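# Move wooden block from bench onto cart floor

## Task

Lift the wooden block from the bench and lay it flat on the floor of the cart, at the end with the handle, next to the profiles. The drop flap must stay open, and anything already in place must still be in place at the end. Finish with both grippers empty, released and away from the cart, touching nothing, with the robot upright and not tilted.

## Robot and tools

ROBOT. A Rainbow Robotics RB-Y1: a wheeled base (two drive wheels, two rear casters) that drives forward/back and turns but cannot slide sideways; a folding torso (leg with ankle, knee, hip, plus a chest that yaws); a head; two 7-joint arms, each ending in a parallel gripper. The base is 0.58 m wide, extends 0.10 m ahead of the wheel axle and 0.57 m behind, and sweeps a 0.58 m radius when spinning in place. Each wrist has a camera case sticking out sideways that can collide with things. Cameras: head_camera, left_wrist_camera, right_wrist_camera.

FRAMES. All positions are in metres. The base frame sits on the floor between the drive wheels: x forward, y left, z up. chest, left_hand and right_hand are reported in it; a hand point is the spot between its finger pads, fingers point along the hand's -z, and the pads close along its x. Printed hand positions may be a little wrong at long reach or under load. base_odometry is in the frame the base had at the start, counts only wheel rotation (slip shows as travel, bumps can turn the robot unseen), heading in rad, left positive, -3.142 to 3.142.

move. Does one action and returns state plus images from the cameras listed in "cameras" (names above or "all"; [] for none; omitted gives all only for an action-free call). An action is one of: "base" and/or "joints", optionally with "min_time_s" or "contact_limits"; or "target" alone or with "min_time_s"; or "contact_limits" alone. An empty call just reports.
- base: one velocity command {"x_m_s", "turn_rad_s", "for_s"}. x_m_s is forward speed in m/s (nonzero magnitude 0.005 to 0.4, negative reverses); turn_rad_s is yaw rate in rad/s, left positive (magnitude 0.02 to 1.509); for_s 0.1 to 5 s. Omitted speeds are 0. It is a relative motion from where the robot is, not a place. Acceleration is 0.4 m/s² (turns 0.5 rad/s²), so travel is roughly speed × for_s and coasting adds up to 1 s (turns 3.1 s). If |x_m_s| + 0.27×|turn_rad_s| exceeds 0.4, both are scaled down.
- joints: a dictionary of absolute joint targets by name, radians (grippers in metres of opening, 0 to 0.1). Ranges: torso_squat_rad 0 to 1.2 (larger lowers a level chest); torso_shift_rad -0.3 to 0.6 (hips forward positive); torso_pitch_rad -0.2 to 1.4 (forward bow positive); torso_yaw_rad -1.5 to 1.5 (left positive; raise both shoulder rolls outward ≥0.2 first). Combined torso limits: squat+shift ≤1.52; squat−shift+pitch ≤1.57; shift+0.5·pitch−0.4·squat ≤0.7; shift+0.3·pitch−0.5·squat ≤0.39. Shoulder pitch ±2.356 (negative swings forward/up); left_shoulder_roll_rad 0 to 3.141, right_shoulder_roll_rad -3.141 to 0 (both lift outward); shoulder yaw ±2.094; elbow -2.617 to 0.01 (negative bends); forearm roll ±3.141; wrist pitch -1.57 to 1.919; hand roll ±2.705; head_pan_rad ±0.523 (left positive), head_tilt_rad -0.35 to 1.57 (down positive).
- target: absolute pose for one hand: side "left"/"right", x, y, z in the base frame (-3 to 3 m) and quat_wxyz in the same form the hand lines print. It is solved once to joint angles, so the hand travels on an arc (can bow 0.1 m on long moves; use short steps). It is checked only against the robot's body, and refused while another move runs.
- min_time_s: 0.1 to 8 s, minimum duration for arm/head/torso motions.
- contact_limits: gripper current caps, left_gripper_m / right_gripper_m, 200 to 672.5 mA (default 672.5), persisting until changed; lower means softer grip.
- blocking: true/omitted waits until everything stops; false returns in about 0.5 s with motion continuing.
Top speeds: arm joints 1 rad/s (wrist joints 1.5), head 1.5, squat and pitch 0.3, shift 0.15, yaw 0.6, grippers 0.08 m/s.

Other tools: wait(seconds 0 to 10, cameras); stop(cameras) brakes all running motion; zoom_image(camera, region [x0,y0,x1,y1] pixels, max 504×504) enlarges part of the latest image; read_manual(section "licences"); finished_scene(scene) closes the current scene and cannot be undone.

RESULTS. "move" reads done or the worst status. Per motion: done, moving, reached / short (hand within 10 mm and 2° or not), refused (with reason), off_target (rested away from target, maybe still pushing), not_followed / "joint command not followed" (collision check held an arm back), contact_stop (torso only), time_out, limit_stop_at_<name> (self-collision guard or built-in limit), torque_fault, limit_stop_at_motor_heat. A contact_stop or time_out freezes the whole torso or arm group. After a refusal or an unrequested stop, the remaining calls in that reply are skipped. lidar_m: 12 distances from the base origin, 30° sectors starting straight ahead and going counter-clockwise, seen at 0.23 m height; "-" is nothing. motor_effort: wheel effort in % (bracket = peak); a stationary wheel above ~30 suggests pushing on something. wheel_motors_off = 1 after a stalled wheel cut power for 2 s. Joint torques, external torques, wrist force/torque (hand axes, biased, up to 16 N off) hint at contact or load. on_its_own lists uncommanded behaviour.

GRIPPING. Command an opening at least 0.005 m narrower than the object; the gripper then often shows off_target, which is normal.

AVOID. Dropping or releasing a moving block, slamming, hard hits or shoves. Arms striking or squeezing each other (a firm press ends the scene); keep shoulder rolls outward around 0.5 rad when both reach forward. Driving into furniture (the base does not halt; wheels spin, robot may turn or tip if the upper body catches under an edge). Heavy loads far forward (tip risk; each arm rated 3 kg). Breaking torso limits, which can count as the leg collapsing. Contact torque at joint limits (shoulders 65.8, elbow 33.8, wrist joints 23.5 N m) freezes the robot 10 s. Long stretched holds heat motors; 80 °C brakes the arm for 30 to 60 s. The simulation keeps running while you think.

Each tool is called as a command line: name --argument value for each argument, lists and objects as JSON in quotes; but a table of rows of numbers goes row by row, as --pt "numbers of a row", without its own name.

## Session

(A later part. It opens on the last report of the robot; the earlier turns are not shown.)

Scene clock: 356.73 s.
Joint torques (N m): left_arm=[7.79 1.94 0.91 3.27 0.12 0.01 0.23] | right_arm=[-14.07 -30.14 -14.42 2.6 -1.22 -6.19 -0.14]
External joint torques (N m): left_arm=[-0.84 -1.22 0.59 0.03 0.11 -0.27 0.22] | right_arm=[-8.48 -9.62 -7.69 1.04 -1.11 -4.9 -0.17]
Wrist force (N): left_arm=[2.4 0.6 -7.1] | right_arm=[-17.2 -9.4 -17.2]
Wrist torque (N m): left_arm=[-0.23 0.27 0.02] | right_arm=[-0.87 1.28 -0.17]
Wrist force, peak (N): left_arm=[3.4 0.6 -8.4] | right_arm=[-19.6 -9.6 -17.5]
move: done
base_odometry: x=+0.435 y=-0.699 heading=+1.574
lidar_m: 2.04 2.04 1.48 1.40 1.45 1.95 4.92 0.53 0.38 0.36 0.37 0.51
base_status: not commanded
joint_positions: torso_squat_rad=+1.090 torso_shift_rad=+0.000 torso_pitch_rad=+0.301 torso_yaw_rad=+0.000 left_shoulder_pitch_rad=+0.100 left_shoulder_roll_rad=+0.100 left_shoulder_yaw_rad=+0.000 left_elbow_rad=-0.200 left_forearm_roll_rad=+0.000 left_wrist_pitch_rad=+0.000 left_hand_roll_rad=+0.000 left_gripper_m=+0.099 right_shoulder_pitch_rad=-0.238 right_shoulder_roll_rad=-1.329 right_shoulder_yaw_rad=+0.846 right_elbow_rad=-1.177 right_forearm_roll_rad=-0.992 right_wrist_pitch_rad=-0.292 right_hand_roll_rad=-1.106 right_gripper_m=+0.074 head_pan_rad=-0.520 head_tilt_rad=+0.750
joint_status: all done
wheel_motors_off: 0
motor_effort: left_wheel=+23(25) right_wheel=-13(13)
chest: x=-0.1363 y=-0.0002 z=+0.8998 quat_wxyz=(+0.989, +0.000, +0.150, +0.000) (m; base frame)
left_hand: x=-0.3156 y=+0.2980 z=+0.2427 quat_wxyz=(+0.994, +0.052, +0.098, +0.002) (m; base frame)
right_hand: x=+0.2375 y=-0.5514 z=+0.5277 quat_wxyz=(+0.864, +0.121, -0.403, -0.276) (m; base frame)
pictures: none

move --joints '{"torso_squat_rad": 1.11}'

move --joints '{"torso_squat_rad": 1.13}' --cameras '["head_camera"]'

Scene clock: 358.23 s.
Joint torques (N m): left_arm=[7.92 2.11 1.07 3.4 0.13 0.01 0.29] | right_arm=[-13.8 -29.95 -14.32 2.96 -1.18 -6.01 -0.11]
External joint torques (N m): left_arm=[-0.72 -1.05 0.75 0.16 0.12 -0.27 0.28] | right_arm=[-8.21 -9.43 -7.58 1.4 -1.07 -4.72 -0.14]
Wrist force (N): left_arm=[2.7 0.4 -7.5] | right_arm=[-17.7 -9.4 -17.2]
Wrist torque (N m): left_arm=[-0.25 0.35 0.04] | right_arm=[-0.87 1.24 -0.19]
Wrist force, peak (N): left_arm=[3.6 0.9 -8.2] | right_arm=[-19.1 -9.5 -18.0]
move: done
base_odometry: x=+0.435 y=-0.699 heading=+1.574
lidar_m: 2.04 2.03 1.48 1.41 1.45 1.97 4.93 0.53 0.39 0.37 0.38 0.51
base_status: not commanded
joint_positions: torso_squat_rad=+1.110 torso_shift_rad=+0.000 torso_pitch_rad=+0.301 torso_yaw_rad=+0.000 left_shoulder_pitch_rad=+0.100 left_shoulder_roll_rad=+0.100 left_shoulder_yaw_rad=+0.000 left_elbow_rad=-0.200 left_forearm_roll_rad=+0.000 left_wrist_pitch_rad=+0.000 left_hand_roll_rad=+0.000 left_gripper_m=+0.099 right_shoulder_pitch_rad=-0.238 right_shoulder_roll_rad=-1.329 right_shoulder_yaw_rad=+0.846 right_elbow_rad=-1.177 right_forearm_roll_rad=-0.992 right_wrist_pitch_rad=-0.292 right_hand_roll_rad=-1.106 right_gripper_m=+0.074 head_pan_rad=-0.520 head_tilt_rad=+0.750
joint_status: all done
wheel_motors_off: 0
motor_effort: left_wheel=+25(25) right_wheel=-13(14)
chest: x=-0.1363 y=-0.0002 z=+0.8873 quat_wxyz=(+0.989, +0.000, +0.150, +0.000) (m; base frame)
left_hand: x=-0.3156 y=+0.2980 z=+0.2303 quat_wxyz=(+0.994, +0.052, +0.098, +0.002) (m; base frame)
right_hand: x=+0.2375 y=-0.5514 z=+0.5152 quat_wxyz=(+0.864, +0.121, -0.403, -0.276) (m; base frame)
pictures: none

Scene clock: 358.93 s.
Joint torques (N m): left_arm=[7.78 2.32 1.04 3.35 0.24 -0.01 0.18] | right_arm=[-13.52 -29.97 -14.11 3.08 -1.18 -5.37 -0.17]
External joint torques (N m): left_arm=[-0.86 -0.83 0.72 0.11 0.23 -0.29 0.17] | right_arm=[-7.93 -9.44 -7.37 1.53 -1.08 -4.08 -0.2]
Wrist force (N): left_arm=[2.5 0.2 -8.1] | right_arm=[-16.9 -8.1 -15.9]
Wrist torque (N m): left_arm=[-0.19 0.29 0.07] | right_arm=[-0.78 1.23 -0.14]
Wrist force, peak (N): left_arm=[2.2 0.4 -8.4] | right_arm=[-16.4 -9.5 -17.8]
move: done
base_odometry: x=+0.435 y=-0.699 heading=+1.574
lidar_m: 2.05 2.04 1.47 1.40 1.45 1.97 4.92 0.54 0.39 0.37 0.36 0.52
base_status: not commanded
joint_positions: torso_squat_rad=+1.130 torso_shift_rad=+0.000 torso_pitch_rad=+0.301 torso_yaw_rad=+0.000 left_shoulder_pitch_rad=+0.100 left_shoulder_roll_rad=+0.100 left_shoulder_yaw_rad=+0.000 left_elbow_rad=-0.200 left_forearm_roll_rad=+0.000 left_wrist_pitch_rad=+0.000 left_hand_roll_rad=+0.000 left_gripper_m=+0.099 right_shoulder_pitch_rad=-0.238 right_shoulder_roll_rad=-1.329 right_shoulder_yaw_rad=+0.846 right_elbow_rad=-1.177 right_forearm_roll_rad=-0.992 right_wrist_pitch_rad=-0.292 right_hand_roll_rad=-1.106 right_gripper_m=+0.074 head_pan_rad=-0.520 head_tilt_rad=+0.750
joint_status: all done
wheel_motors_off: 0
motor_effort: left_wheel=+24(25) right_wheel=-13(13)
chest: x=-0.1364 y=-0.0002 z=+0.8747 quat_wxyz=(+0.989, +0.000, +0.150, +0.000) (m; base frame)
left_hand: x=-0.3156 y=+0.2980 z=+0.2176 quat_wxyz=(+0.994, +0.052, +0.098, +0.002) (m; base frame)
right_hand: x=+0.2375 y=-0.5513 z=+0.5027 quat_wxyz=(+0.864, +0.121, -0.403, -0.276) (m; base frame)
pictures: head_camera
camera_calibration:
head_camera: T_world_to_cam=[[-0.486115, -0.865993, 0.117249, -0.152697], [-0.744714, 0.340308, -0.5741, 0.61806], [0.457267, -0.366396, -0.810346, 0.82913], [0, 0, 0, 1]] pos_world=[0.00691625, -0.0387757, 1.04461]

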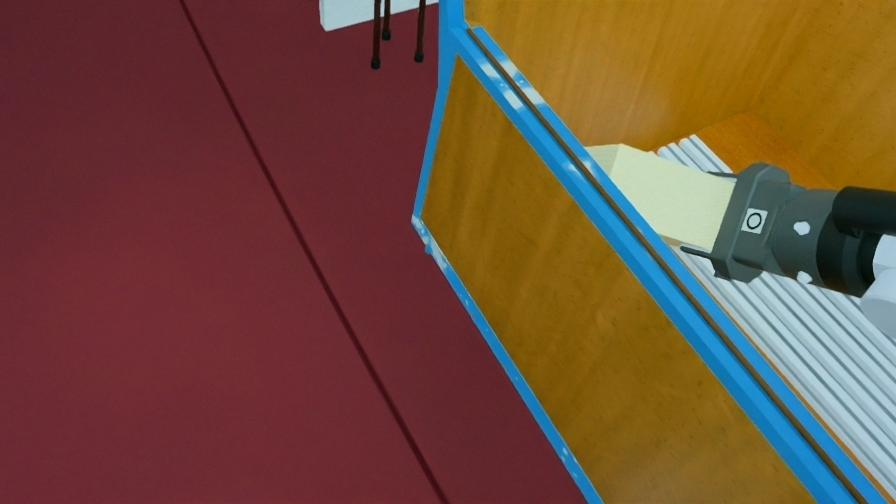

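move --target '{"side": "right", "x": 0.26, "y": -0.545, "z": 0.497, "quat_wxyz": [0.8922, 0.0734, -0.4162, -0.1573]}' --min_time_s 1.5

move --target '{"side": "right", "x": 0.28, "y": -0.54, "z": 0.475, "quat_wxyz": [0.906, 0, -0.4226, 0]}' --min_time_s 1.5 --cameras '["head_camera", "right_wrist_camera"]'

Scene clock: 364.13 s.
Joint torques (N m): left_arm=[7.83 2.22 0.98 3.3 0.18 -0.02 0.22] | right_arm=[-16.75 -28.22 -12.85 3.24 -0.81 -5.27 0.28]
External joint torques (N m): left_arm=[-0.81 -0.94 0.65 0.05 0.17 -0.3 0.21] | right_arm=[-10.04 -7.72 -6.12 1.75 -0.67 -4.07 0.24]
Wrist force (N): left_arm=[2.7 -0.2 -7.4] | right_arm=[-19.7 -5.1 -17.9]
Wrist torque (N m): left_arm=[-0.14 0.33 0.04] | right_arm=[-0.51 1.40 -0.22]
Wrist force, peak (N): left_arm=[2.8 0.1 -8.6] | right_arm=[-20.4 -4.7 -17.4]
move: done
base_odometry: x=+0.435 y=-0.699 heading=+1.574
lidar_m: 2.06 2.05 1.47 1.40 1.46 1.95 4.93 0.53 0.39 0.37 0.37 0.51
base_status: not commanded
joint_positions: torso_squat_rad=+1.130 torso_shift_rad=+0.000 torso_pitch_rad=+0.301 torso_yaw_rad=+0.000 left_shoulder_pitch_rad=+0.100 left_shoulder_roll_rad=+0.100 left_shoulder_yaw_rad=+0.000 left_elbow_rad=-0.200 left_forearm_roll_rad=+0.000 left_wrist_pitch_rad=+0.000 left_hand_roll_rad=+0.000 left_gripper_m=+0.099 right_shoulder_pitch_rad=-0.329 right_shoulder_roll_rad=-1.277 right_shoulder_yaw_rad=+0.885 right_elbow_rad=-1.095 right_forearm_roll_rad=-0.855 right_wrist_pitch_rad=-0.275 right_hand_roll_rad=-0.976 right_gripper_m=+0.074 head_pan_rad=-0.520 head_tilt_rad=+0.750
joint_status: all done
wheel_motors_off: 0
motor_effort: left_wheel=+24(25) right_wheel=-12(15)
chest: x=-0.1363 y=-0.0002 z=+0.8747 quat_wxyz=(+0.989, +0.000, +0.150, +0.000) (m; base frame)
left_hand: x=-0.3156 y=+0.2980 z=+0.2176 quat_wxyz=(+0.994, +0.052, +0.098, +0.002) (m; base frame)
right_hand: x=+0.2579 y=-0.5443 z=+0.4950 quat_wxyz=(+0.893, +0.072, -0.414, -0.158) (m; base frame)
right_hand_status: reached (checked arc, planned for 1.5 s): 3 mm and 0.3 deg off.
pictures: none

Scene clock: 365.97 s.
Joint torques (N m): left_arm=[7.55 2 0.84 3.38 0.3 0.05 0.36] | right_arm=[-18 -25.75 -10.99 1.13 -0.71 -4.92 0.44]
External joint torques (N m): left_arm=[-1.09 -1.16 0.51 0.14 0.29 -0.23 0.35] | right_arm=[-10.01 -5.72 -4.73 -0.33 -0.5 -3.87 0.4]
Wrist force (N): left_arm=[2.5 -0.7 -7.7] | right_arm=[-18.7 -1.8 -16.7]
Wrist torque (N m): left_arm=[-0.07 0.26 0.06] | right_arm=[-0.07 1.44 -0.34]
Wrist force, peak (N): left_arm=[2.7 0.7 -8.2] | right_arm=[-21.1 0.1 -17.9]
move: done
base_odometry: x=+0.435 y=-0.699 heading=+1.574
lidar_m: 2.05 2.05 1.48 1.41 1.45 1.96 4.92 0.54 0.38 0.37 0.37 0.52
base_status: not commanded
joint_positions: torso_squat_rad=+1.130 torso_shift_rad=+0.000 torso_pitch_rad=+0.301 torso_yaw_rad=+0.000 left_shoulder_pitch_rad=+0.100 left_shoulder_roll_rad=+0.100 left_shoulder_yaw_rad=+0.000 left_elbow_rad=-0.200 left_forearm_roll_rad=+0.000 left_wrist_pitch_rad=+0.000 left_hand_roll_rad=+0.000 left_gripper_m=+0.099 right_shoulder_pitch_rad=-0.432 right_shoulder_roll_rad=-1.164 right_shoulder_yaw_rad=+0.923 right_elbow_rad=-0.928 right_forearm_roll_rad=-0.681 right_wrist_pitch_rad=-0.275 right_hand_roll_rad=-0.771 right_gripper_m=+0.074 head_pan_rad=-0.520 head_tilt_rad=+0.750
joint_status: all done
wheel_motors_off: 0
motor_effort: left_wheel=+23(25) right_wheel=-11(14)
chest: x=-0.1363 y=-0.0002 z=+0.8747 quat_wxyz=(+0.989, +0.000, +0.150, +0.000) (m; base frame)
left_hand: x=-0.3156 y=+0.2980 z=+0.2176 quat_wxyz=(+0.994, +0.052, +0.098, +0.002) (m; base frame)
right_hand: x=+0.2776 y=-0.5391 z=+0.4735 quat_wxyz=(+0.908, -0.005, -0.419, -0.003) (m; base frame)
right_hand_status: reached (checked arc, planned for 1.5 s): 3 mm and 0.9 deg off.
pictures: head_camera, right_wrist_camera
camera_calibration:
head_camera: T_world_to_cam=[[-0.486128, -0.86598, 0.117295, -0.152696], [-0.744755, 0.340324, -0.574038, 0.618071], [0.457187, -0.366412, -0.810384, 0.829124], [0, 0, 0, 1]] pos_world=[0.00701632, -0.0387756, 1.04462]
right_wrist_camera: T_world_to_cam=[[-0.62868, -0.0278522, -0.777165, 0.526274], [-0.401305, 0.867635, 0.293537, 0.46727], [0.66612, 0.496422, -0.556642, 0.418451], [0, 0, 0, 1]] pos_world=[0.239637, -0.598489, 0.504768]

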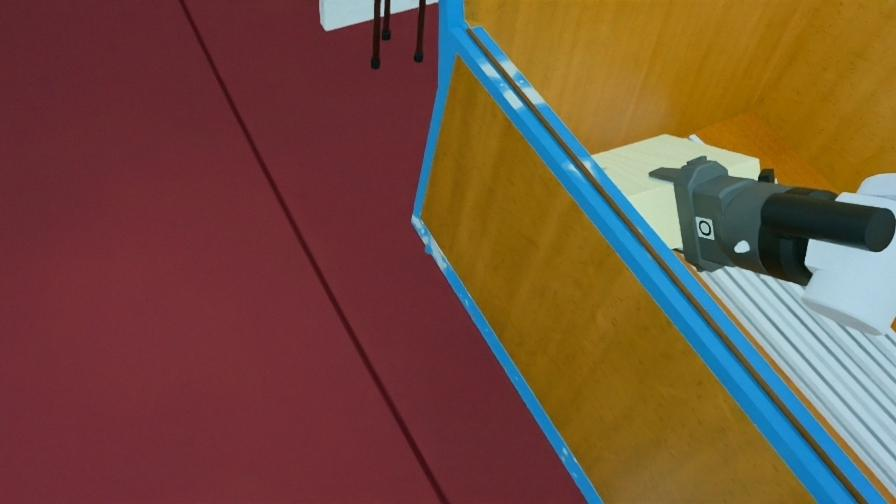

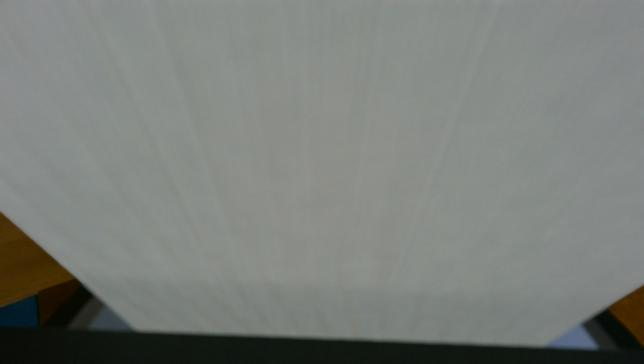

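move --joints '{"torso_squat_rad": 1.15}'

move --joints '{"torso_squat_rad": 1.165}' --cameras '["head_camera"]'

Scene clock: 367.83 s.
Joint torques (N m): left_arm=[7.85 1.97 0.71 3.26 0.28 0.06 0.13] | right_arm=[-13.24 -19.42 -8.09 -0.01 0.49 -1.12 0.66]
External joint torques (N m): left_arm=[-0.77 -1.17 0.39 0.03 0.27 -0.22 0.11] | right_arm=[-5.21 0.65 -1.81 -1.49 0.71 -0.07 0.62]
Wrist force (N): left_arm=[2.1 0.2 -7.4] | right_arm=[-6.5 -1.9 8.8]
Wrist torque (N m): left_arm=[-0.22 0.28 0.09] | right_arm=[0.56 -0.95 -1.06]
Wrist force, peak (N): left_arm=[2.6 0.6 -8.3] | right_arm=[-19.2 -1.5 -17.6]
move: done
base_odometry: x=+0.435 y=-0.699 heading=+1.574
lidar_m: 2.07 2.04 1.48 1.40 1.45 1.95 4.93 0.54 0.39 0.36 0.37 0.52
base_status: not commanded
joint_positions: torso_squat_rad=+1.150 torso_shift_rad=+0.000 torso_pitch_rad=+0.300 torso_yaw_rad=+0.000 left_shoulder_pitch_rad=+0.100 left_shoulder_roll_rad=+0.100 left_shoulder_yaw_rad=+0.000 left_elbow_rad=-0.200 left_forearm_roll_rad=+0.000 left_wrist_pitch_rad=+0.000 left_hand_roll_rad=+0.000 left_gripper_m=+0.099 right_shoulder_pitch_rad=-0.433 right_shoulder_roll_rad=-1.166 right_shoulder_yaw_rad=+0.922 right_elbow_rad=-0.928 right_forearm_roll_rad=-0.681 right_wrist_pitch_rad=-0.276 right_hand_roll_rad=-0.771 right_gripper_m=+0.074 head_pan_rad=-0.520 head_tilt_rad=+0.750
joint_status: all done
wheel_motors_off: 0
motor_effort: left_wheel=+22(24) right_wheel=-4(12)
chest: x=-0.1367 y=+0.0000 z=+0.8621 quat_wxyz=(+0.989, +0.000, +0.149, +0.000) (m; base frame)
left_hand: x=-0.3153 y=+0.2979 z=+0.2047 quat_wxyz=(+0.994, +0.052, +0.097, +0.002) (m; base frame)
right_hand: x=+0.2786 y=-0.5399 z=+0.4628 quat_wxyz=(+0.907, -0.006, -0.421, -0.003) (m; base frame)
pictures: none

Scene clock: 368.50 s.
Joint torques (N m): left_arm=[7.87 1.86 0.96 3.54 0.13 0.03 0.23] | right_arm=[-4.81 -8.68 -0.32 -3.7 2.92 1.43 1.49]
External joint torques (N m): left_arm=[-0.72 -1.27 0.64 0.31 0.12 -0.24 0.22] | right_arm=[3.28 11.44 5.98 -5.19 3.14 2.48 1.45]
Wrist force (N): left_arm=[2.2 -0.2 -7.9] | right_arm=[4.9 -8.0 9.3]
Wrist torque (N m): left_arm=[-0.16 0.29 0.05] | right_arm=[-0.77 -3.87 -1.84]
Wrist force, peak (N): left_arm=[2.8 0.0 -8.3] | right_arm=[3.9 -14.3 34.8]
move: done
base_odometry: x=+0.435 y=-0.699 heading=+1.573
lidar_m: 2.05 2.06 1.47 1.40 1.45 1.98 4.92 0.53 0.38 0.36 0.37 0.50
base_status: not commanded
joint_positions: torso_squat_rad=+1.165 torso_shift_rad=+0.000 torso_pitch_rad=+0.299 torso_yaw_rad=+0.000 left_shoulder_pitch_rad=+0.100 left_shoulder_roll_rad=+0.100 left_shoulder_yaw_rad=+0.000 left_elbow_rad=-0.200 left_forearm_roll_rad=+0.000 left_wrist_pitch_rad=+0.000 left_hand_roll_rad=+0.000 left_gripper_m=+0.099 right_shoulder_pitch_rad=-0.435 right_shoulder_roll_rad=-1.168 right_shoulder_yaw_rad=+0.920 right_elbow_rad=-0.927 right_forearm_roll_rad=-0.681 right_wrist_pitch_rad=-0.277 right_hand_roll_rad=-0.772 right_gripper_m=+0.074 head_pan_rad=-0.520 head_tilt_rad=+0.750
joint_status: all done
wheel_motors_off: 0
motor_effort: left_wheel=+20(22) right_wheel=-3(7)
chest: x=-0.1369 y=+0.0002 z=+0.8525 quat_wxyz=(+0.989, +0.000, +0.149, +0.000) (m; base frame)
left_hand: x=-0.3151 y=+0.2978 z=+0.1948 quat_wxyz=(+0.994, +0.052, +0.097, +0.002) (m; base frame)
right_hand: x=+0.2804 y=-0.5414 z=+0.4561 quat_wxyz=(+0.906, -0.007, -0.423, -0.003) (m; base frame)
pictures: head_camera
camera_calibration:
head_camera: T_world_to_cam=[[-0.486468, -0.865774, 0.117401, -0.150218], [-0.743816, 0.339902, -0.575503, 0.606073], [0.458351, -0.367289, -0.809329, 0.810765], [0, 0, 0, 1]] pos_world=[0.0061157, -0.0382744, 1.02261]

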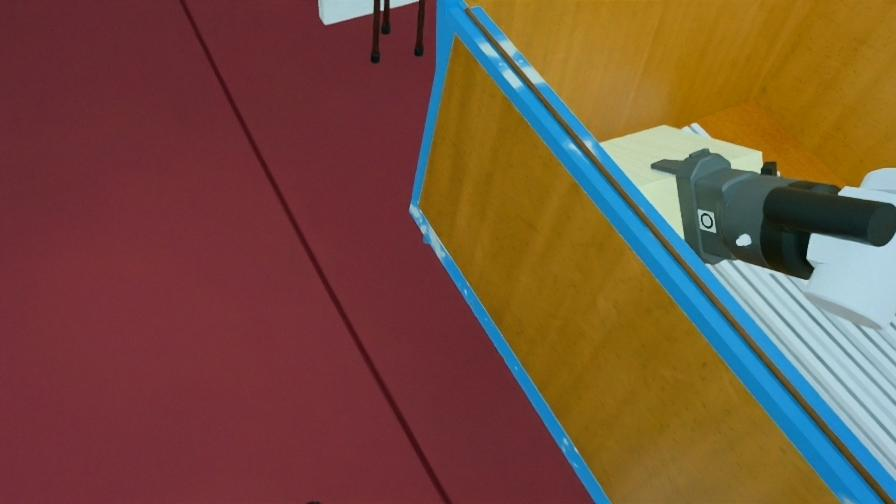

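move --joints '{"right_gripper_m": 0.082}'

move --joints '{"right_gripper_m": 0.09}' --cameras '["head_camera"]'

Scene clock: 376.27 s.
Joint torques (N m): left_arm=[8.16 1.79 0.8 3.48 0.27 0.11 0.36] | right_arm=[-10.92 -20.36 -7.2 0.1 -0.26 -2.25 0.29]
External joint torques (N m): left_arm=[-0.46 -1.36 0.48 0.24 0.26 -0.17 0.35] | right_arm=[-2.88 -0.27 -0.88 -1.37 -0.04 -1.18 0.25]
Wrist force (N): left_arm=[1.6 -0.1 -8.0] | right_arm=[-11.1 0.8 -2.9]
Wrist torque (N m): left_arm=[-0.15 0.25 0.08] | right_arm=[-0.30 -0.29 -0.11]
Wrist force, peak (N): left_arm=[2.8 0.5 -8.1] | right_arm=[-13.0 2.9 -5.6]
move: done
base_odometry: x=+0.435 y=-0.699 heading=+1.574
lidar_m: 2.05 2.05 1.47 1.40 1.45 1.95 4.92 0.53 0.39 0.37 0.37 0.50
base_status: not commanded
joint_positions: torso_squat_rad=+1.165 torso_shift_rad=+0.000 torso_pitch_rad=+0.300 torso_yaw_rad=+0.000 left_shoulder_pitch_rad=+0.100 left_shoulder_roll_rad=+0.100 left_shoulder_yaw_rad=+0.000 left_elbow_rad=-0.200 left_forearm_roll_rad=+0.000 left_wrist_pitch_rad=+0.000 left_hand_roll_rad=+0.000 left_gripper_m=+0.099 right_shoulder_pitch_rad=-0.433 right_shoulder_roll_rad=-1.165 right_shoulder_yaw_rad=+0.922 right_elbow_rad=-0.928 right_forearm_roll_rad=-0.681 right_wrist_pitch_rad=-0.276 right_hand_roll_rad=-0.771 right_gripper_m=+0.082 head_pan_rad=-0.520 head_tilt_rad=+0.750
joint_status: all done
wheel_motors_off: 0
motor_effort: left_wheel=+23(24) right_wheel=-9(14)
chest: x=-0.1366 y=+0.0000 z=+0.8524 quat_wxyz=(+0.989, +0.000, +0.149, +0.000) (m; base frame)
left_hand: x=-0.3154 y=+0.2979 z=+0.1951 quat_wxyz=(+0.994, +0.052, +0.098, +0.002) (m; base frame)
right_hand: x=+0.2789 y=-0.5397 z=+0.4532 quat_wxyz=(+0.907, -0.006, -0.421, -0.003) (m; base frame)
pictures: none

Scene clock: 376.80 s.
Joint torques (N m): left_arm=[7.85 1.93 0.7 3.34 0.19 0.11 0.25] | right_arm=[-10.98 -20.62 -6.85 0.45 -0.04 -2.15 0.24]
External joint torques (N m): left_arm=[-0.77 -1.22 0.37 0.1 0.18 -0.17 0.24] | right_arm=[-2.94 -0.56 -0.57 -1.02 0.17 -1.1 0.2]
Wrist force (N): left_arm=[2.4 0.2 -7.4] | right_arm=[-11.4 0.7 -4.1]
Wrist torque (N m): left_arm=[-0.20 0.31 0.09] | right_arm=[-0.23 -0.42 -0.14]
Wrist force, peak (N): left_arm=[1.9 0.2 -8.6] | right_arm=[-11.9 0.8 -4.1]
move: done
base_odometry: x=+0.435 y=-0.699 heading=+1.574
lidar_m: 2.06 2.03 1.48 1.40 1.45 1.96 4.93 0.55 0.39 0.37 0.37 0.51
base_status: not commanded
joint_positions: torso_squat_rad=+1.165 torso_shift_rad=+0.000 torso_pitch_rad=+0.300 torso_yaw_rad=+0.000 left_shoulder_pitch_rad=+0.100 left_shoulder_roll_rad=+0.100 left_shoulder_yaw_rad=+0.000 left_elbow_rad=-0.200 left_forearm_roll_rad=+0.000 left_wrist_pitch_rad=+0.000 left_hand_roll_rad=+0.000 left_gripper_m=+0.099 right_shoulder_pitch_rad=-0.433 right_shoulder_roll_rad=-1.165 right_shoulder_yaw_rad=+0.922 right_elbow_rad=-0.928 right_forearm_roll_rad=-0.681 right_wrist_pitch_rad=-0.276 right_hand_roll_rad=-0.771 right_gripper_m=+0.090 head_pan_rad=-0.520 head_tilt_rad=+0.750
joint_status: all done
wheel_motors_off: 0
motor_effort: left_wheel=+22(24) right_wheel=-9(11)
chest: x=-0.1366 y=+0.0000 z=+0.8524 quat_wxyz=(+0.989, +0.000, +0.149, +0.000) (m; base frame)
left_hand: x=-0.3154 y=+0.2979 z=+0.1951 quat_wxyz=(+0.994, +0.052, +0.098, +0.002) (m; base frame)
right_hand: x=+0.2790 y=-0.5396 z=+0.4531 quat_wxyz=(+0.907, -0.006, -0.421, -0.003) (m; base frame)
pictures: head_camera
camera_calibration:
head_camera: T_world_to_cam=[[-0.486272, -0.86589, 0.117361, -0.150089], [-0.744369, 0.34014, -0.574647, 0.605538], [0.457662, -0.366795, -0.809943, 0.810955], [0, 0, 0, 1]] pos_world=[0.00661607, -0.0384751, 1.02241]

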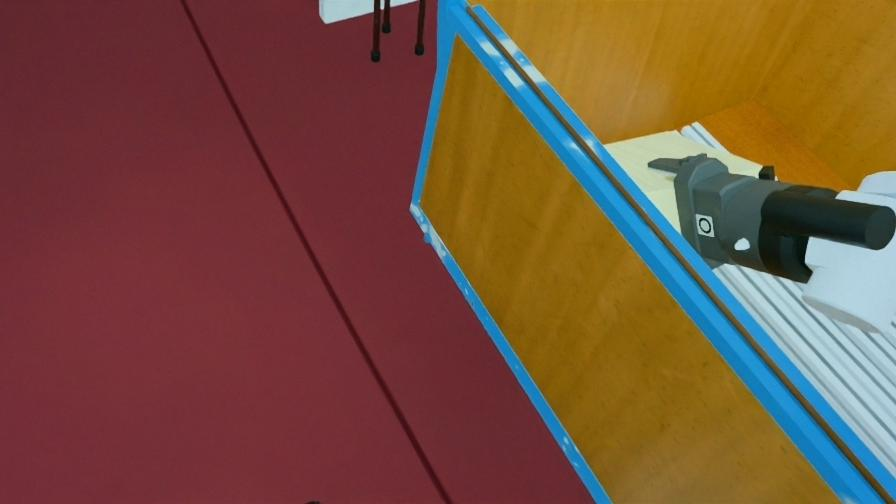

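move --joints '{"right_gripper_m": 0.1}'

move --joints '{"torso_squat_rad": 1.195, "torso_pitch_rad": 0.36}' --min_time_s 3 --cameras '["head_camera", "right_wrist_camera"]'

Scene clock: 378.37 s.
Joint torques (N m): left_arm=[7.74 2.1 0.9 3.44 0.22 0.06 0.22] | right_arm=[-11 -21.03 -6.98 0.78 -0.21 -2.14 0.39]
External joint torques (N m): left_arm=[-0.88 -1.05 0.58 0.21 0.21 -0.22 0.2] | right_arm=[-2.96 -0.97 -0.7 -0.68 0 -1.08 0.35]
Wrist force (N): left_arm=[2.4 0.5 -8.0] | right_arm=[-11.2 1.7 -4.9]
Wrist torque (N m): left_arm=[-0.23 0.28 0.06] | right_arm=[-0.30 -0.46 -0.16]
Wrist force, peak (N): left_arm=[2.5 0.2 -8.2] | right_arm=[-11.5 1.6 -5.8]
move: done
base_odometry: x=+0.435 y=-0.699 heading=+1.574
lidar_m: 2.05 2.05 1.48 1.40 1.46 1.97 4.92 0.55 0.39 0.36 0.37 0.51
base_status: not commanded
joint_positions: torso_squat_rad=+1.165 torso_shift_rad=+0.000 torso_pitch_rad=+0.300 torso_yaw_rad=+0.000 left_shoulder_pitch_rad=+0.100 left_shoulder_roll_rad=+0.100 left_shoulder_yaw_rad=+0.000 left_elbow_rad=-0.200 left_forearm_roll_rad=+0.000 left_wrist_pitch_rad=+0.000 left_hand_roll_rad=+0.000 left_gripper_m=+0.099 right_shoulder_pitch_rad=-0.433 right_shoulder_roll_rad=-1.165 right_shoulder_yaw_rad=+0.922 right_elbow_rad=-0.928 right_forearm_roll_rad=-0.681 right_wrist_pitch_rad=-0.276 right_hand_roll_rad=-0.771 right_gripper_m=+0.099 head_pan_rad=-0.520 head_tilt_rad=+0.750
joint_status: all done
wheel_motors_off: 0
motor_effort: left_wheel=+23(24) right_wheel=-9(10)
chest: x=-0.1366 y=+0.0000 z=+0.8524 quat_wxyz=(+0.989, +0.000, +0.149, +0.000) (m; base frame)
left_hand: x=-0.3154 y=+0.2979 z=+0.1951 quat_wxyz=(+0.994, +0.052, +0.098, +0.002) (m; base frame)
right_hand: x=+0.2790 y=-0.5395 z=+0.4531 quat_wxyz=(+0.907, -0.006, -0.421, -0.003) (m; base frame)
pictures: none

Scene clock: 381.67 s.
Joint torques (N m): left_arm=[9.38 1.85 0.84 4.08 0.32 0.27 0.32] | right_arm=[-12.12 -19.87 -7.66 -0.4 -0.2 -3.05 0.17]
External joint torques (N m): left_arm=[-0.84 -1.27 0.51 0.23 0.32 -0.13 0.31] | right_arm=[-5.37 0.15 -1.79 -2.05 0.01 -2.05 0.13]
Wrist force (N): left_arm=[2.9 0.2 -7.5] | right_arm=[-13.7 -0.9 1.0]
Wrist torque (N m): left_arm=[-0.24 0.32 0.07] | right_arm=[-0.59 -0.54 -0.45]
Wrist force, peak (N): left_arm=[3.0 0.5 -8.2] | right_arm=[-14.4 -0.5 0.7]
move: done
base_odometry: x=+0.435 y=-0.699 heading=+1.574
lidar_m: 2.06 2.04 1.48 1.40 1.47 1.98 4.92 0.53 0.39 0.36 0.37 0.51
base_status: not commanded
joint_positions: torso_squat_rad=+1.195 torso_shift_rad=+0.000 torso_pitch_rad=+0.360 torso_yaw_rad=+0.000 left_shoulder_pitch_rad=+0.100 left_shoulder_roll_rad=+0.100 left_shoulder_yaw_rad=+0.000 left_elbow_rad=-0.200 left_forearm_roll_rad=+0.000 left_wrist_pitch_rad=+0.000 left_hand_roll_rad=+0.000 left_gripper_m=+0.099 right_shoulder_pitch_rad=-0.433 right_shoulder_roll_rad=-1.165 right_shoulder_yaw_rad=+0.922 right_elbow_rad=-0.927 right_forearm_roll_rad=-0.681 right_wrist_pitch_rad=-0.276 right_hand_roll_rad=-0.771 right_gripper_m=+0.099 head_pan_rad=-0.520 head_tilt_rad=+0.750
joint_status: all done
wheel_motors_off: 0
motor_effort: left_wheel=+22(24) right_wheel=-7(10)
chest: x=-0.1190 y=+0.0000 z=+0.8270 quat_wxyz=(+0.984, +0.000, +0.179, +0.000) (m; base frame)
left_hand: x=-0.3370 y=+0.2979 z=+0.1816 quat_wxyz=(+0.990, +0.052, +0.127, +0.000) (m; base frame)
right_hand: x=+0.2713 y=-0.5399 z=+0.4033 quat_wxyz=(+0.920, -0.006, -0.393, -0.003) (m; base frame)
pictures: head_camera, right_wrist_camera
camera_calibration:
head_camera: T_world_to_cam=[[-0.478372, -0.865863, 0.146428, -0.161755], [-0.777531, 0.340123, -0.528925, 0.562334], [0.408173, -0.366875, -0.835941, 0.797942], [0, 0, 0, 1]] pos_world=[0.0341541, -0.0385749, 0.988151]
right_wrist_camera: T_world_to_cam=[[-0.672028, -0.0289145, -0.739961, 0.463917], [-0.383636, 0.868287, 0.314487, 0.473111], [0.633405, 0.495219, -0.594606, 0.40753], [0, 0, 0, 1]] pos_world=[0.235136, -0.599199, 0.436813]

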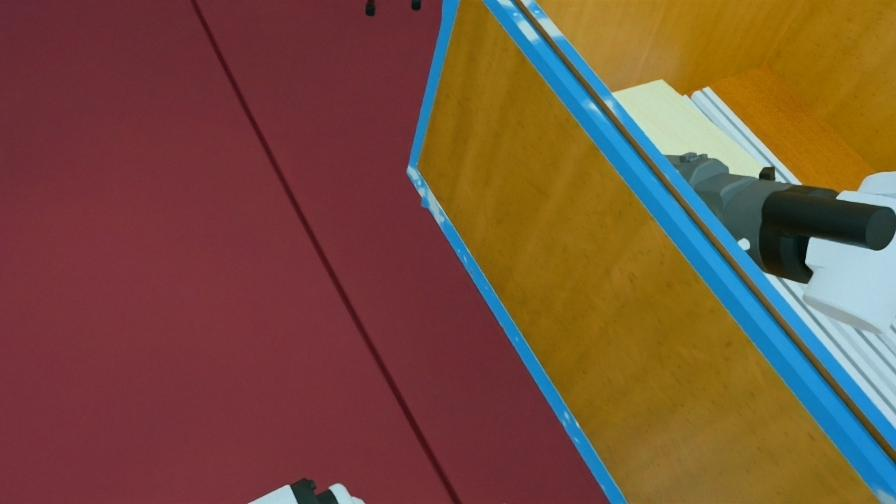

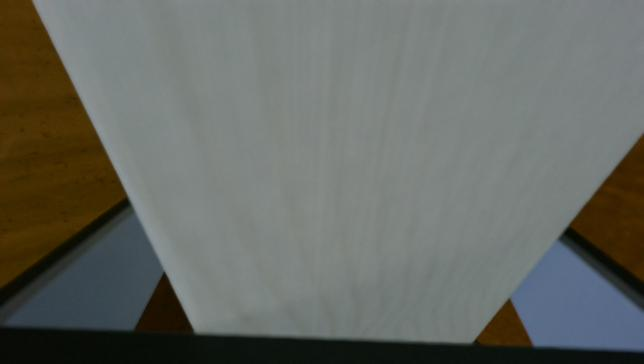

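move --target '{"side": "right", "x": 0.272, "y": -0.54, "z": 0.376, "quat_wxyz": [0.9397, 0, -0.342, 0]}' --min_time_s 2 --cameras '["head_camera", "right_wrist_camera"]'

Scene clock: 385.87 s.
Joint torques (N m): left_arm=[9.26 1.82 1.04 4.08 0.18 0.2 0.2] | right_arm=[-15.3 -19.71 -5.28 3.92 -0.4 -0.9 -0.14]
External joint torques (N m): left_arm=[-0.96 -1.31 0.71 0.23 0.17 -0.2 0.19] | right_arm=[-6.99 0 -0.75 0.78 -0.09 -0.28 -0.17]
Wrist force (N): left_arm=[3.0 0.4 -7.7] | right_arm=[-12.0 2.0 1.7]
Wrist torque (N m): left_arm=[-0.18 0.32 0.09] | right_arm=[-0.28 -1.39 -0.25]
Wrist force, peak (N): left_arm=[3.3 0.2 -8.5] | right_arm=[-17.4 -2.3 10.2]
move: done
base_odometry: x=+0.435 y=-0.699 heading=+1.574
lidar_m: 2.05 2.05 1.47 1.40 1.45 1.97 4.93 0.53 0.39 0.37 0.37 0.53
base_status: not commanded
joint_positions: torso_squat_rad=+1.195 torso_shift_rad=+0.000 torso_pitch_rad=+0.360 torso_yaw_rad=+0.000 left_shoulder_pitch_rad=+0.100 left_shoulder_roll_rad=+0.100 left_shoulder_yaw_rad=+0.000 left_elbow_rad=-0.200 left_forearm_roll_rad=+0.000 left_wrist_pitch_rad=+0.000 left_hand_roll_rad=+0.000 left_gripper_m=+0.099 right_shoulder_pitch_rad=-0.615 right_shoulder_roll_rad=-1.111 right_shoulder_yaw_rad=+1.207 right_elbow_rad=-0.742 right_forearm_roll_rad=-0.559 right_wrist_pitch_rad=-0.306 right_hand_roll_rad=-1.044 right_gripper_m=+0.099 head_pan_rad=-0.520 head_tilt_rad=+0.750
joint_status: all done
wheel_motors_off: 0
motor_effort: left_wheel=+22(24) right_wheel=-4(8)
chest: x=-0.1190 y=+0.0000 z=+0.8270 quat_wxyz=(+0.984, +0.000, +0.179, +0.000) (m; base frame)
left_hand: x=-0.3370 y=+0.2979 z=+0.1816 quat_wxyz=(+0.990, +0.052, +0.127, +0.000) (m; base frame)
right_hand: x=+0.2711 y=-0.5404 z=+0.3761 quat_wxyz=(+0.939, -0.006, -0.343, -0.001) (m; base frame)
right_hand_status: reached (checked arc, planned for 2.0 s): 1 mm and 0.7 deg off.
pictures: head_camera, right_wrist_camera
camera_calibration:
head_camera: T_world_to_cam=[[-0.478327, -0.865899, 0.146361, -0.161678], [-0.777551, 0.340125, -0.528895, 0.562252], [0.408188, -0.366788, -0.835972, 0.797892], [0, 0, 0, 1]] pos_world=[0.034154, -0.0385752, 0.988051]
right_wrist_camera: T_world_to_cam=[[-0.747362, -0.0311749, -0.663685, 0.43409], [-0.350847, 0.866793, 0.354367, 0.457347], [0.56423, 0.497693, -0.658746, 0.436015], [0, 0, 0, 1]] pos_world=[0.238868, -0.599894, 0.413253]

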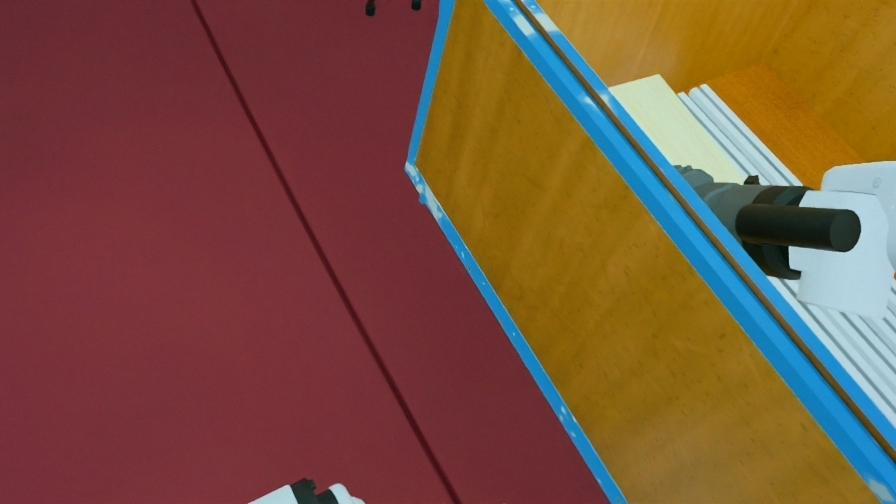

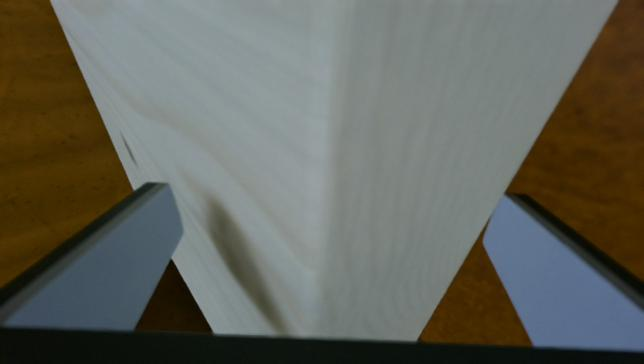

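move --target '{"side": "right", "x": 0.266, "y": -0.54, "z": 0.362, "quat_wxyz": [0.9537, 0, -0.3007, 0]}' --min_time_s 2 --cameras '["right_wrist_camera"]'

Scene clock: 390.17 s.
Joint torques (N m): left_arm=[9.22 2.01 1.18 4.01 0.23 0.23 0.33] | right_arm=[-10.72 -18.15 -2.59 5.44 -0.22 -0.37 -0.14]
External joint torques (N m): left_arm=[-1 -1.11 0.85 0.16 0.22 -0.16 0.31] | right_arm=[-1.59 1.15 1.13 1.39 0.14 -0.02 -0.17]
Wrist force (N): left_arm=[2.9 0.5 -7.8] | right_arm=[-3.2 2.6 -3.4]
Wrist torque (N m): left_arm=[-0.24 0.28 0.08] | right_arm=[-0.31 -0.04 -0.09]
Wrist force, peak (N): left_arm=[3.5 0.2 -8.2] | right_arm=[-14.1 1.1 7.2]
move: done
base_odometry: x=+0.435 y=-0.699 heading=+1.574
lidar_m: 2.05 2.05 1.48 1.40 1.46 1.97 4.92 0.54 0.39 0.36 0.38 0.52
base_status: not commanded
joint_positions: torso_squat_rad=+1.195 torso_shift_rad=+0.000 torso_pitch_rad=+0.360 torso_yaw_rad=+0.000 left_shoulder_pitch_rad=+0.100 left_shoulder_roll_rad=+0.100 left_shoulder_yaw_rad=+0.000 left_elbow_rad=-0.200 left_forearm_roll_rad=+0.000 left_wrist_pitch_rad=+0.000 left_hand_roll_rad=+0.000 left_gripper_m=+0.099 right_shoulder_pitch_rad=-0.710 right_shoulder_roll_rad=-1.082 right_shoulder_yaw_rad=+1.395 right_elbow_rad=-0.659 right_forearm_roll_rad=-0.481 right_wrist_pitch_rad=-0.320 right_hand_roll_rad=-1.240 right_gripper_m=+0.099 head_pan_rad=-0.520 head_tilt_rad=+0.750
joint_status: all done
wheel_motors_off: 0
motor_effort: left_wheel=+22(25) right_wheel=-9(12)
chest: x=-0.1189 y=+0.0000 z=+0.8270 quat_wxyz=(+0.984, +0.000, +0.179, +0.000) (m; base frame)
left_hand: x=-0.3371 y=+0.2979 z=+0.1816 quat_wxyz=(+0.990, +0.052, +0.127, +0.000) (m; base frame)
right_hand: x=+0.2662 y=-0.5403 z=+0.3629 quat_wxyz=(+0.953, -0.006, -0.304, -0.001) (m; base frame)
right_hand_status: reached (checked arc, planned for 2.0 s): 1 mm and 0.8 deg off.
pictures: right_wrist_camera
camera_calibration:
right_wrist_camera: T_world_to_cam=[[-0.799807, -0.031714, -0.599419, 0.412071], [-0.32045, 0.866955, 0.381709, 0.442234], [0.507564, 0.497377, -0.703559, 0.461158], [0, 0, 0, 1]] pos_world=[0.237224, -0.599697, 0.40265]

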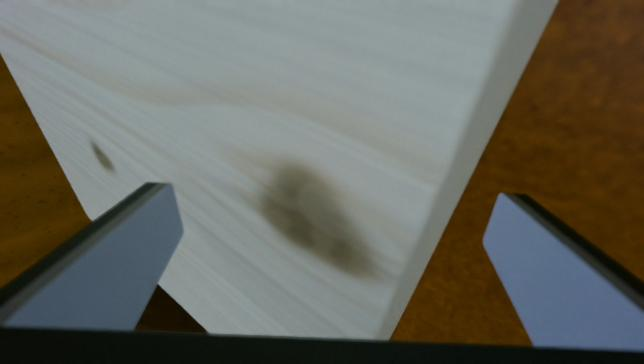

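move --target '{"side": "right", "x": 0.20, "y": -0.54, "z": 0.43, "quat_wxyz": [0.9537, 0, -0.3007, 0]}' --min_time_s 2 --cameras '["head_camera", "right_wrist_camera"]'

Scene clock: 394.00 s.
Joint torques (N m): left_arm=[9.36 2.14 0.89 4.04 0.28 0.11 0.29] | right_arm=[-3.58 -22.44 -7.4 1.81 -0.31 -0.62 0.11]
External joint torques (N m): left_arm=[-0.86 -0.98 0.57 0.19 0.27 -0.28 0.28] | right_arm=[1.11 -1.9 -1.52 -0.15 -0.26 0.18 0.09]
Wrist force (N): left_arm=[2.7 0.0 -7.9] | right_arm=[-3.7 2.2 -3.2]
Wrist torque (N m): left_arm=[-0.14 0.31 0.05] | right_arm=[-0.27 -0.13 -0.10]
Wrist force, peak (N): left_arm=[3.3 1.0 -8.6] | right_arm=[-3.4 3.3 -3.9]
move: done
base_odometry: x=+0.435 y=-0.699 heading=+1.574
lidar_m: 2.05 2.05 1.47 1.40 1.46 1.97 4.92 0.53 0.38 0.36 0.36 0.51
base_status: not commanded
joint_positions: torso_squat_rad=+1.195 torso_shift_rad=+0.000 torso_pitch_rad=+0.360 torso_yaw_rad=+0.000 left_shoulder_pitch_rad=+0.100 left_shoulder_roll_rad=+0.100 left_shoulder_yaw_rad=+0.000 left_elbow_rad=-0.200 left_forearm_roll_rad=+0.000 left_wrist_pitch_rad=+0.000 left_hand_roll_rad=+0.000 left_gripper_m=+0.099 right_shoulder_pitch_rad=-0.285 right_shoulder_roll_rad=-1.468 right_shoulder_yaw_rad=+0.974 right_elbow_rad=-1.329 right_forearm_roll_rad=-0.814 right_wrist_pitch_rad=-0.142 right_hand_roll_rad=-0.777 right_gripper_m=+0.099 head_pan_rad=-0.520 head_tilt_rad=+0.750
joint_status: all done
wheel_motors_off: 0
motor_effort: left_wheel=+23(23) right_wheel=-9(10)
chest: x=-0.1189 y=+0.0000 z=+0.8270 quat_wxyz=(+0.984, +0.000, +0.179, +0.000) (m; base frame)
left_hand: x=-0.3371 y=+0.2979 z=+0.1816 quat_wxyz=(+0.990, +0.052, +0.127, +0.000) (m; base frame)
right_hand: x=+0.1998 y=-0.5405 z=+0.4302 quat_wxyz=(+0.955, +0.004, -0.297, +0.001) (m; base frame)
right_hand_status: reached (checked arc, planned for 2.0 s): 1 mm and 0.6 deg off.
pictures: head_camera, right_wrist_camera
camera_calibration:
head_camera: T_world_to_cam=[[-0.478153, -0.865976, 0.146475, -0.161666], [-0.777655, 0.339932, -0.528865, 0.562263], [0.408193, -0.366786, -0.83597, 0.797887], [0, 0, 0, 1]] pos_world=[0.0342539, -0.0384758, 0.988051]
right_wrist_camera: T_world_to_cam=[[-0.807561, -0.0277531, -0.589131, 0.398633], [-0.322471, 0.857139, 0.401653, 0.38204], [0.49382, 0.514336, -0.701141, 0.553147], [0, 0, 0, 1]] pos_world=[0.171961, -0.600902, 0.469234]

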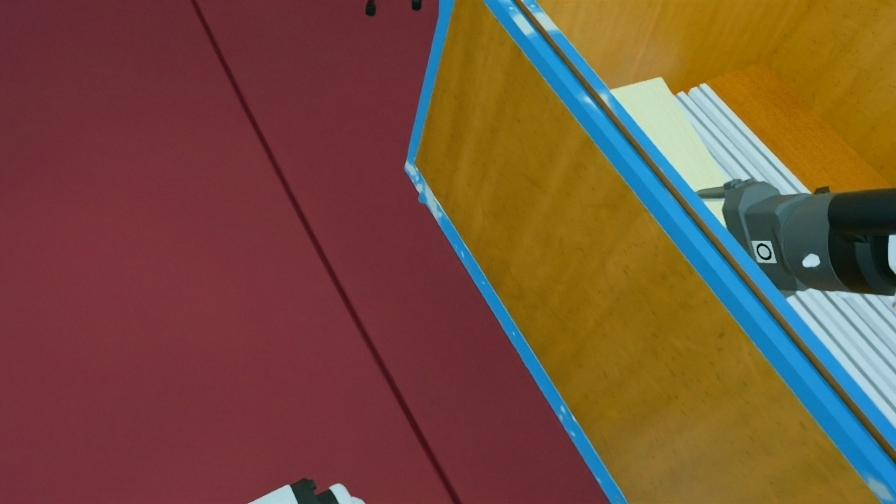

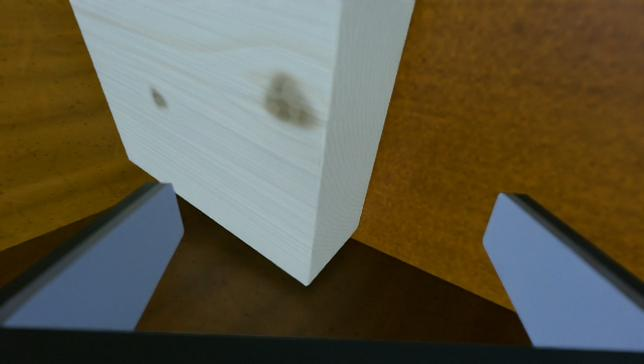

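move --joints '{"torso_squat_rad": 0.3}' --cameras '["head_camera", "right_wrist_camera"]'

zoom_image --camera "head_camera" --region '[400, 100, 760, 460]'

Scene clock: 398.87 s.
Joint torques (N m): left_arm=[9.56 2.13 0.99 3.89 0.3 0.21 0.25] | right_arm=[-3.52 -22.35 -7.12 2.1 -0.44 -0.72 0.2]
External joint torques (N m): left_arm=[-0.66 -0.99 0.66 0.04 0.29 -0.19 0.23] | right_arm=[1.17 -1.81 -1.24 0.14 -0.4 0.08 0.17]
Wrist force (N): left_arm=[2.5 0.3 -7.2] | right_arm=[-3.1 2.6 -3.6]
Wrist torque (N m): left_arm=[-0.23 0.28 0.06] | right_arm=[-0.32 -0.05 -0.11]
Wrist force, peak (N): left_arm=[3.1 0.3 -8.2] | right_arm=[-3.9 3.3 -3.6]
move: done
base_odometry: x=+0.435 y=-0.699 heading=+1.574
lidar_m: 2.06 2.04 1.47 1.40 1.45 1.98 4.92 0.54 0.39 0.37 0.37 0.51
base_status: not commanded
joint_positions: torso_squat_rad=+0.300 torso_shift_rad=+0.000 torso_pitch_rad=+0.360 torso_yaw_rad=+0.000 left_shoulder_pitch_rad=+0.100 left_shoulder_roll_rad=+0.100 left_shoulder_yaw_rad=+0.000 left_elbow_rad=-0.200 left_forearm_roll_rad=+0.000 left_wrist_pitch_rad=+0.000 left_hand_roll_rad=+0.000 left_gripper_m=+0.099 right_shoulder_pitch_rad=-0.285 right_shoulder_roll_rad=-1.468 right_shoulder_yaw_rad=+0.974 right_elbow_rad=-1.330 right_forearm_roll_rad=-0.814 right_wrist_pitch_rad=-0.142 right_hand_roll_rad=-0.777 right_gripper_m=+0.099 head_pan_rad=-0.520 head_tilt_rad=+0.750
joint_status: all done
wheel_motors_off: 0
motor_effort: left_wheel=+25(26) right_wheel=-9(12)
chest: x=-0.1189 y=+0.0001 z=+1.2388 quat_wxyz=(+0.984, +0.000, +0.179, +0.000) (m; base frame)
left_hand: x=-0.3370 y=+0.2979 z=+0.5934 quat_wxyz=(+0.990, +0.052, +0.127, +0.000) (m; base frame)
right_hand: x=+0.1998 y=-0.5405 z=+0.8420 quat_wxyz=(+0.955, +0.004, -0.297, +0.001) (m; base frame)
pictures: head_camera, right_wrist_camera
camera_calibration:
head_camera: T_world_to_cam=[[-0.478153, -0.865976, 0.146475, -0.221898], [-0.777655, 0.339932, -0.528865, 0.780015], [0.408193, -0.366786, -0.83597, 1.14218], [0, 0, 0, 1]] pos_world=[0.0342539, -0.0383758, 1.39985]
right_wrist_camera: T_world_to_cam=[[-0.807618, -0.0277423, -0.589053, 0.641187], [-0.322481, 0.85708, 0.401771, 0.216416], [0.49372, 0.514436, -0.70114, 0.841901], [0, 0, 0, 1]] pos_world=[0.171961, -0.600802, 0.881034]

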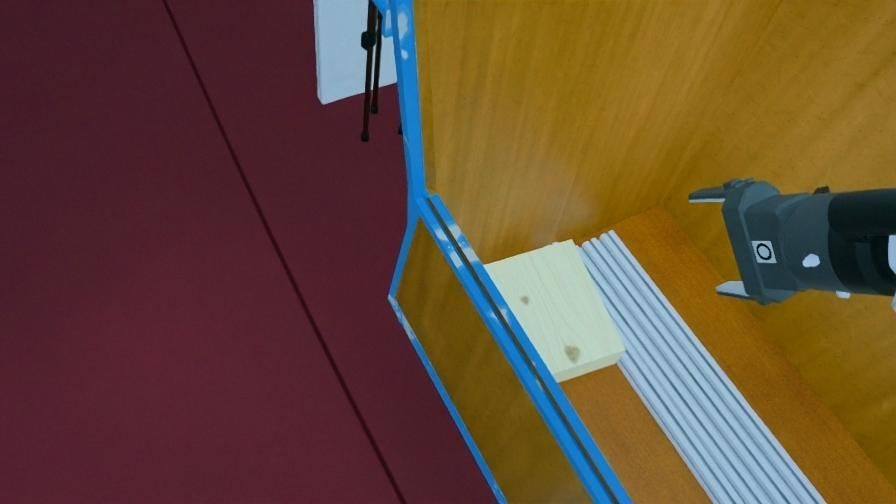

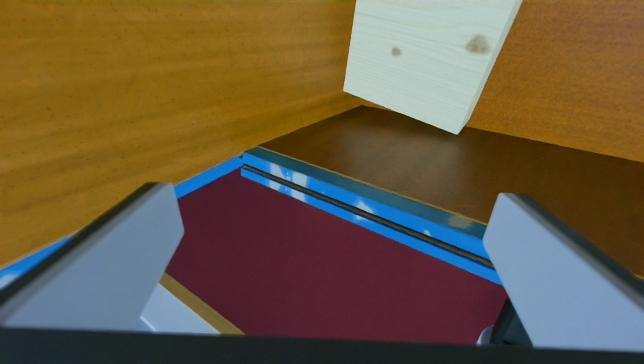

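Scaled by 1.400 from the camera's 896x504 image, which has a finer 1280x720 frame.

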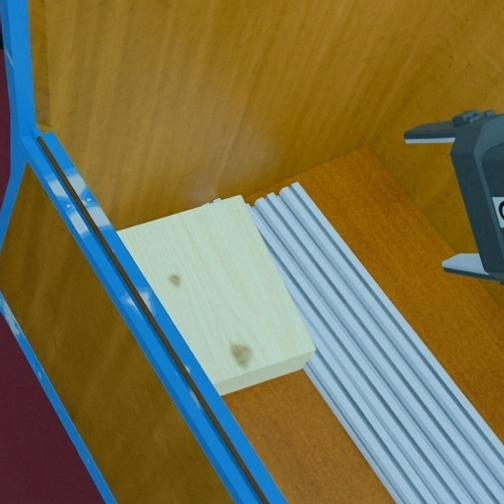

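zoom_image --camera "head_camera" --region '[500, 210, 680, 390]'

Scaled by 2.800 from the camera's 896x504 image, which has a finer 1280x720 frame.

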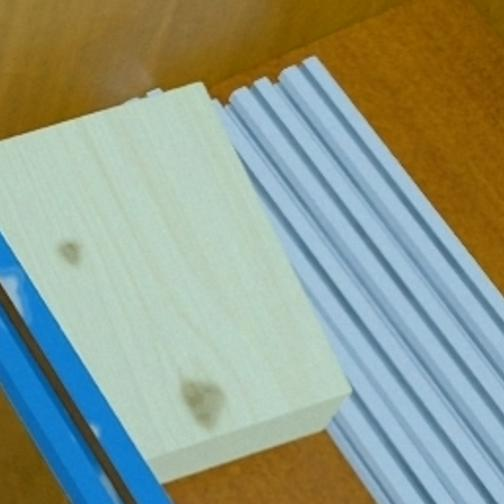

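move --joints '{"right_gripper_m": 0.0}'

move --target '{"side": "right", "x": 0.04, "y": -0.72, "z": 0.86, "quat_wxyz": [0.924, -0.383, 0, 0]}' --min_time_s 2.5 --cameras '["head_camera", "right_wrist_camera"]'

Scene clock: 421.67 s.
Joint torques (N m): left_arm=[9.21 1.93 0.95 3.93 0.21 0.16 0.39] | right_arm=[-3.63 -22.24 -6.9 2.38 -0.36 -0.75 0.09]
External joint torques (N m): left_arm=[-1.01 -1.19 0.63 0.08 0.2 -0.23 0.37] | right_arm=[1.05 -1.7 -1.02 0.42 -0.31 0.06 0.07]
Wrist force (N): left_arm=[2.3 -0.2 -7.5] | right_arm=[-3.4 2.7 -3.6]
Wrist torque (N m): left_arm=[-0.20 0.27 0.06] | right_arm=[-0.31 -0.09 -0.12]
Wrist force, peak (N): left_arm=[3.1 0.6 -8.2] | right_arm=[-4.0 2.8 -3.6]
move: done
base_odometry: x=+0.435 y=-0.699 heading=+1.574
lidar_m: 2.05 2.04 1.47 1.41 1.44 1.97 4.91 0.54 0.39 0.37 0.37 0.52
base_status: not commanded
joint_positions: torso_squat_rad=+0.300 torso_shift_rad=+0.000 torso_pitch_rad=+0.360 torso_yaw_rad=+0.000 left_shoulder_pitch_rad=+0.100 left_shoulder_roll_rad=+0.100 left_shoulder_yaw_rad=+0.000 left_elbow_rad=-0.200 left_forearm_roll_rad=+0.000 left_wrist_pitch_rad=+0.000 left_hand_roll_rad=+0.000 left_gripper_m=+0.099 right_shoulder_pitch_rad=-0.285 right_shoulder_roll_rad=-1.468 right_shoulder_yaw_rad=+0.974 right_elbow_rad=-1.330 right_forearm_roll_rad=-0.814 right_wrist_pitch_rad=-0.142 right_hand_roll_rad=-0.777 right_gripper_m=+0.000 head_pan_rad=-0.520 head_tilt_rad=+0.750
joint_status: all done
wheel_motors_off: 0
motor_effort: left_wheel=+25(26) right_wheel=-9(12)
chest: x=-0.1189 y=+0.0001 z=+1.2388 quat_wxyz=(+0.984, +0.000, +0.179, +0.000) (m; base frame)
left_hand: x=-0.3370 y=+0.2979 z=+0.5934 quat_wxyz=(+0.990, +0.052, +0.127, +0.000) (m; base frame)
right_hand: x=+0.1998 y=-0.5405 z=+0.8420 quat_wxyz=(+0.955, +0.004, -0.297, +0.001) (m; base frame)
pictures: none

Scene clock: 424.50 s.
Joint torques (N m): left_arm=[9.3 2.14 0.97 3.92 0.28 0.09 0.14] | right_arm=[-0.88 -20.57 -6.15 4.66 0.66 1.11 -0.22]
External joint torques (N m): left_arm=[-0.91 -0.98 0.65 0.07 0.28 -0.31 0.12] | right_arm=[1.32 1.16 -1.87 1.21 0.08 0.07 -0.21]
Wrist force (N): left_arm=[2.4 0.3 -7.2] | right_arm=[0.1 6.6 -2.2]
Wrist torque (N m): left_arm=[-0.21 0.27 0.07] | right_arm=[-0.46 0.08 -0.10]
Wrist force, peak (N): left_arm=[3.2 0.7 -8.1] | right_arm=[-0.1 7.2 -3.1]
move: done
base_odometry: x=+0.435 y=-0.699 heading=+1.574
lidar_m: 2.07 2.05 1.47 1.40 1.46 1.97 4.93 0.53 0.39 0.36 0.37 0.52
base_status: not commanded
joint_positions: torso_squat_rad=+0.300 torso_shift_rad=+0.000 torso_pitch_rad=+0.360 torso_yaw_rad=+0.000 left_shoulder_pitch_rad=+0.100 left_shoulder_roll_rad=+0.100 left_shoulder_yaw_rad=+0.000 left_elbow_rad=-0.200 left_forearm_roll_rad=+0.000 left_wrist_pitch_rad=+0.000 left_hand_roll_rad=+0.000 left_gripper_m=+0.099 right_shoulder_pitch_rad=-0.193 right_shoulder_roll_rad=-1.448 right_shoulder_yaw_rad=+0.940 right_elbow_rad=-1.281 right_forearm_roll_rad=-0.441 right_wrist_pitch_rad=+0.745 right_hand_roll_rad=-0.894 right_gripper_m=+0.000 head_pan_rad=-0.520 head_tilt_rad=+0.750
joint_status: all done
wheel_motors_off: 0
motor_effort: left_wheel=+25(26) right_wheel=-11(12)
chest: x=-0.1189 y=+0.0001 z=+1.2388 quat_wxyz=(+0.984, +0.000, +0.179, +0.000) (m; base frame)
left_hand: x=-0.3370 y=+0.2979 z=+0.5934 quat_wxyz=(+0.990, +0.052, +0.127, +0.000) (m; base frame)
right_hand: x=+0.0401 y=-0.7200 z=+0.8602 quat_wxyz=(+0.924, -0.383, +0.000, +0.000) (m; base frame)
right_hand_status: reached (checked arc, planned for 2.5 s): 0 mm and 0.0 deg off.
pictures: head_camera, right_wrist_camera
camera_calibration:
head_camera: T_world_to_cam=[[-0.478153, -0.865976, 0.146475, -0.221898], [-0.777655, 0.339932, -0.528865, 0.780015], [0.408193, -0.366786, -0.83597, 1.14218], [0, 0, 0, 1]] pos_world=[0.0342539, -0.0383758, 1.39985]
right_wrist_camera: T_world_to_cam=[[-0.999223, -0.0393412, 0.00222219, 0.00860323], [-0.0386379, 0.967172, -0.25117, 0.940979], [0.0077321, -0.251061, -0.96794, 0.723691], [0, 0, 0, 1]] pos_world=[0.0393583, -0.728059, 0.936817]

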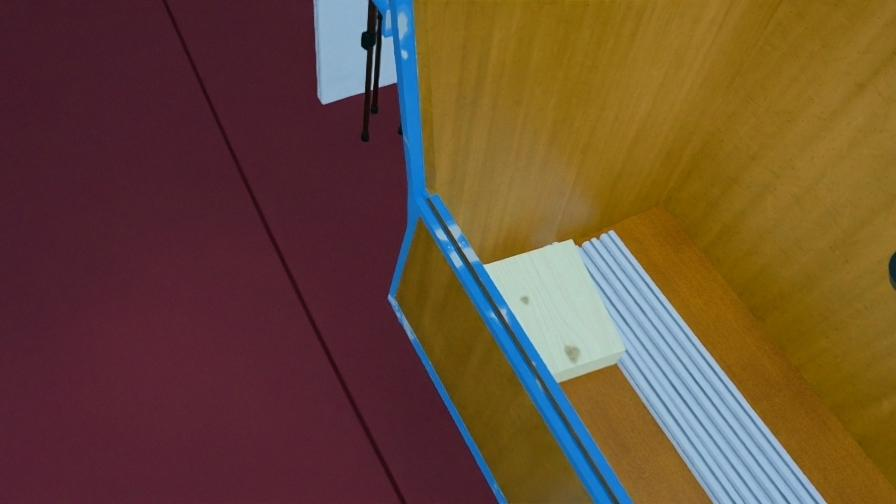

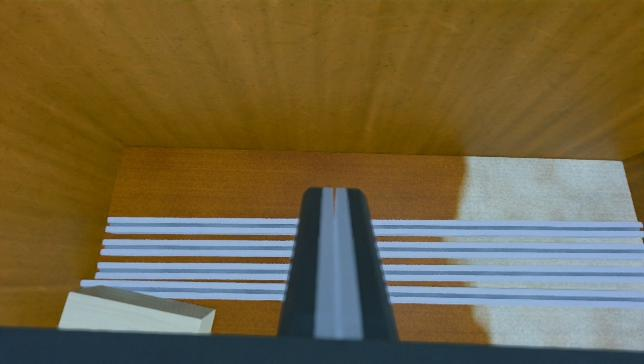

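zoom_image --camera "right_wrist_camera" --region '[40, 200, 260, 340]'

Scaled by 2.291 from the camera's 644x364 image, which has a finer 1265x715 frame.

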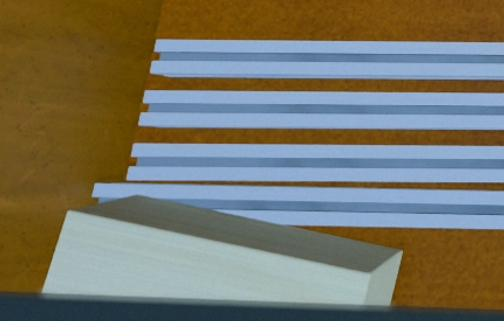

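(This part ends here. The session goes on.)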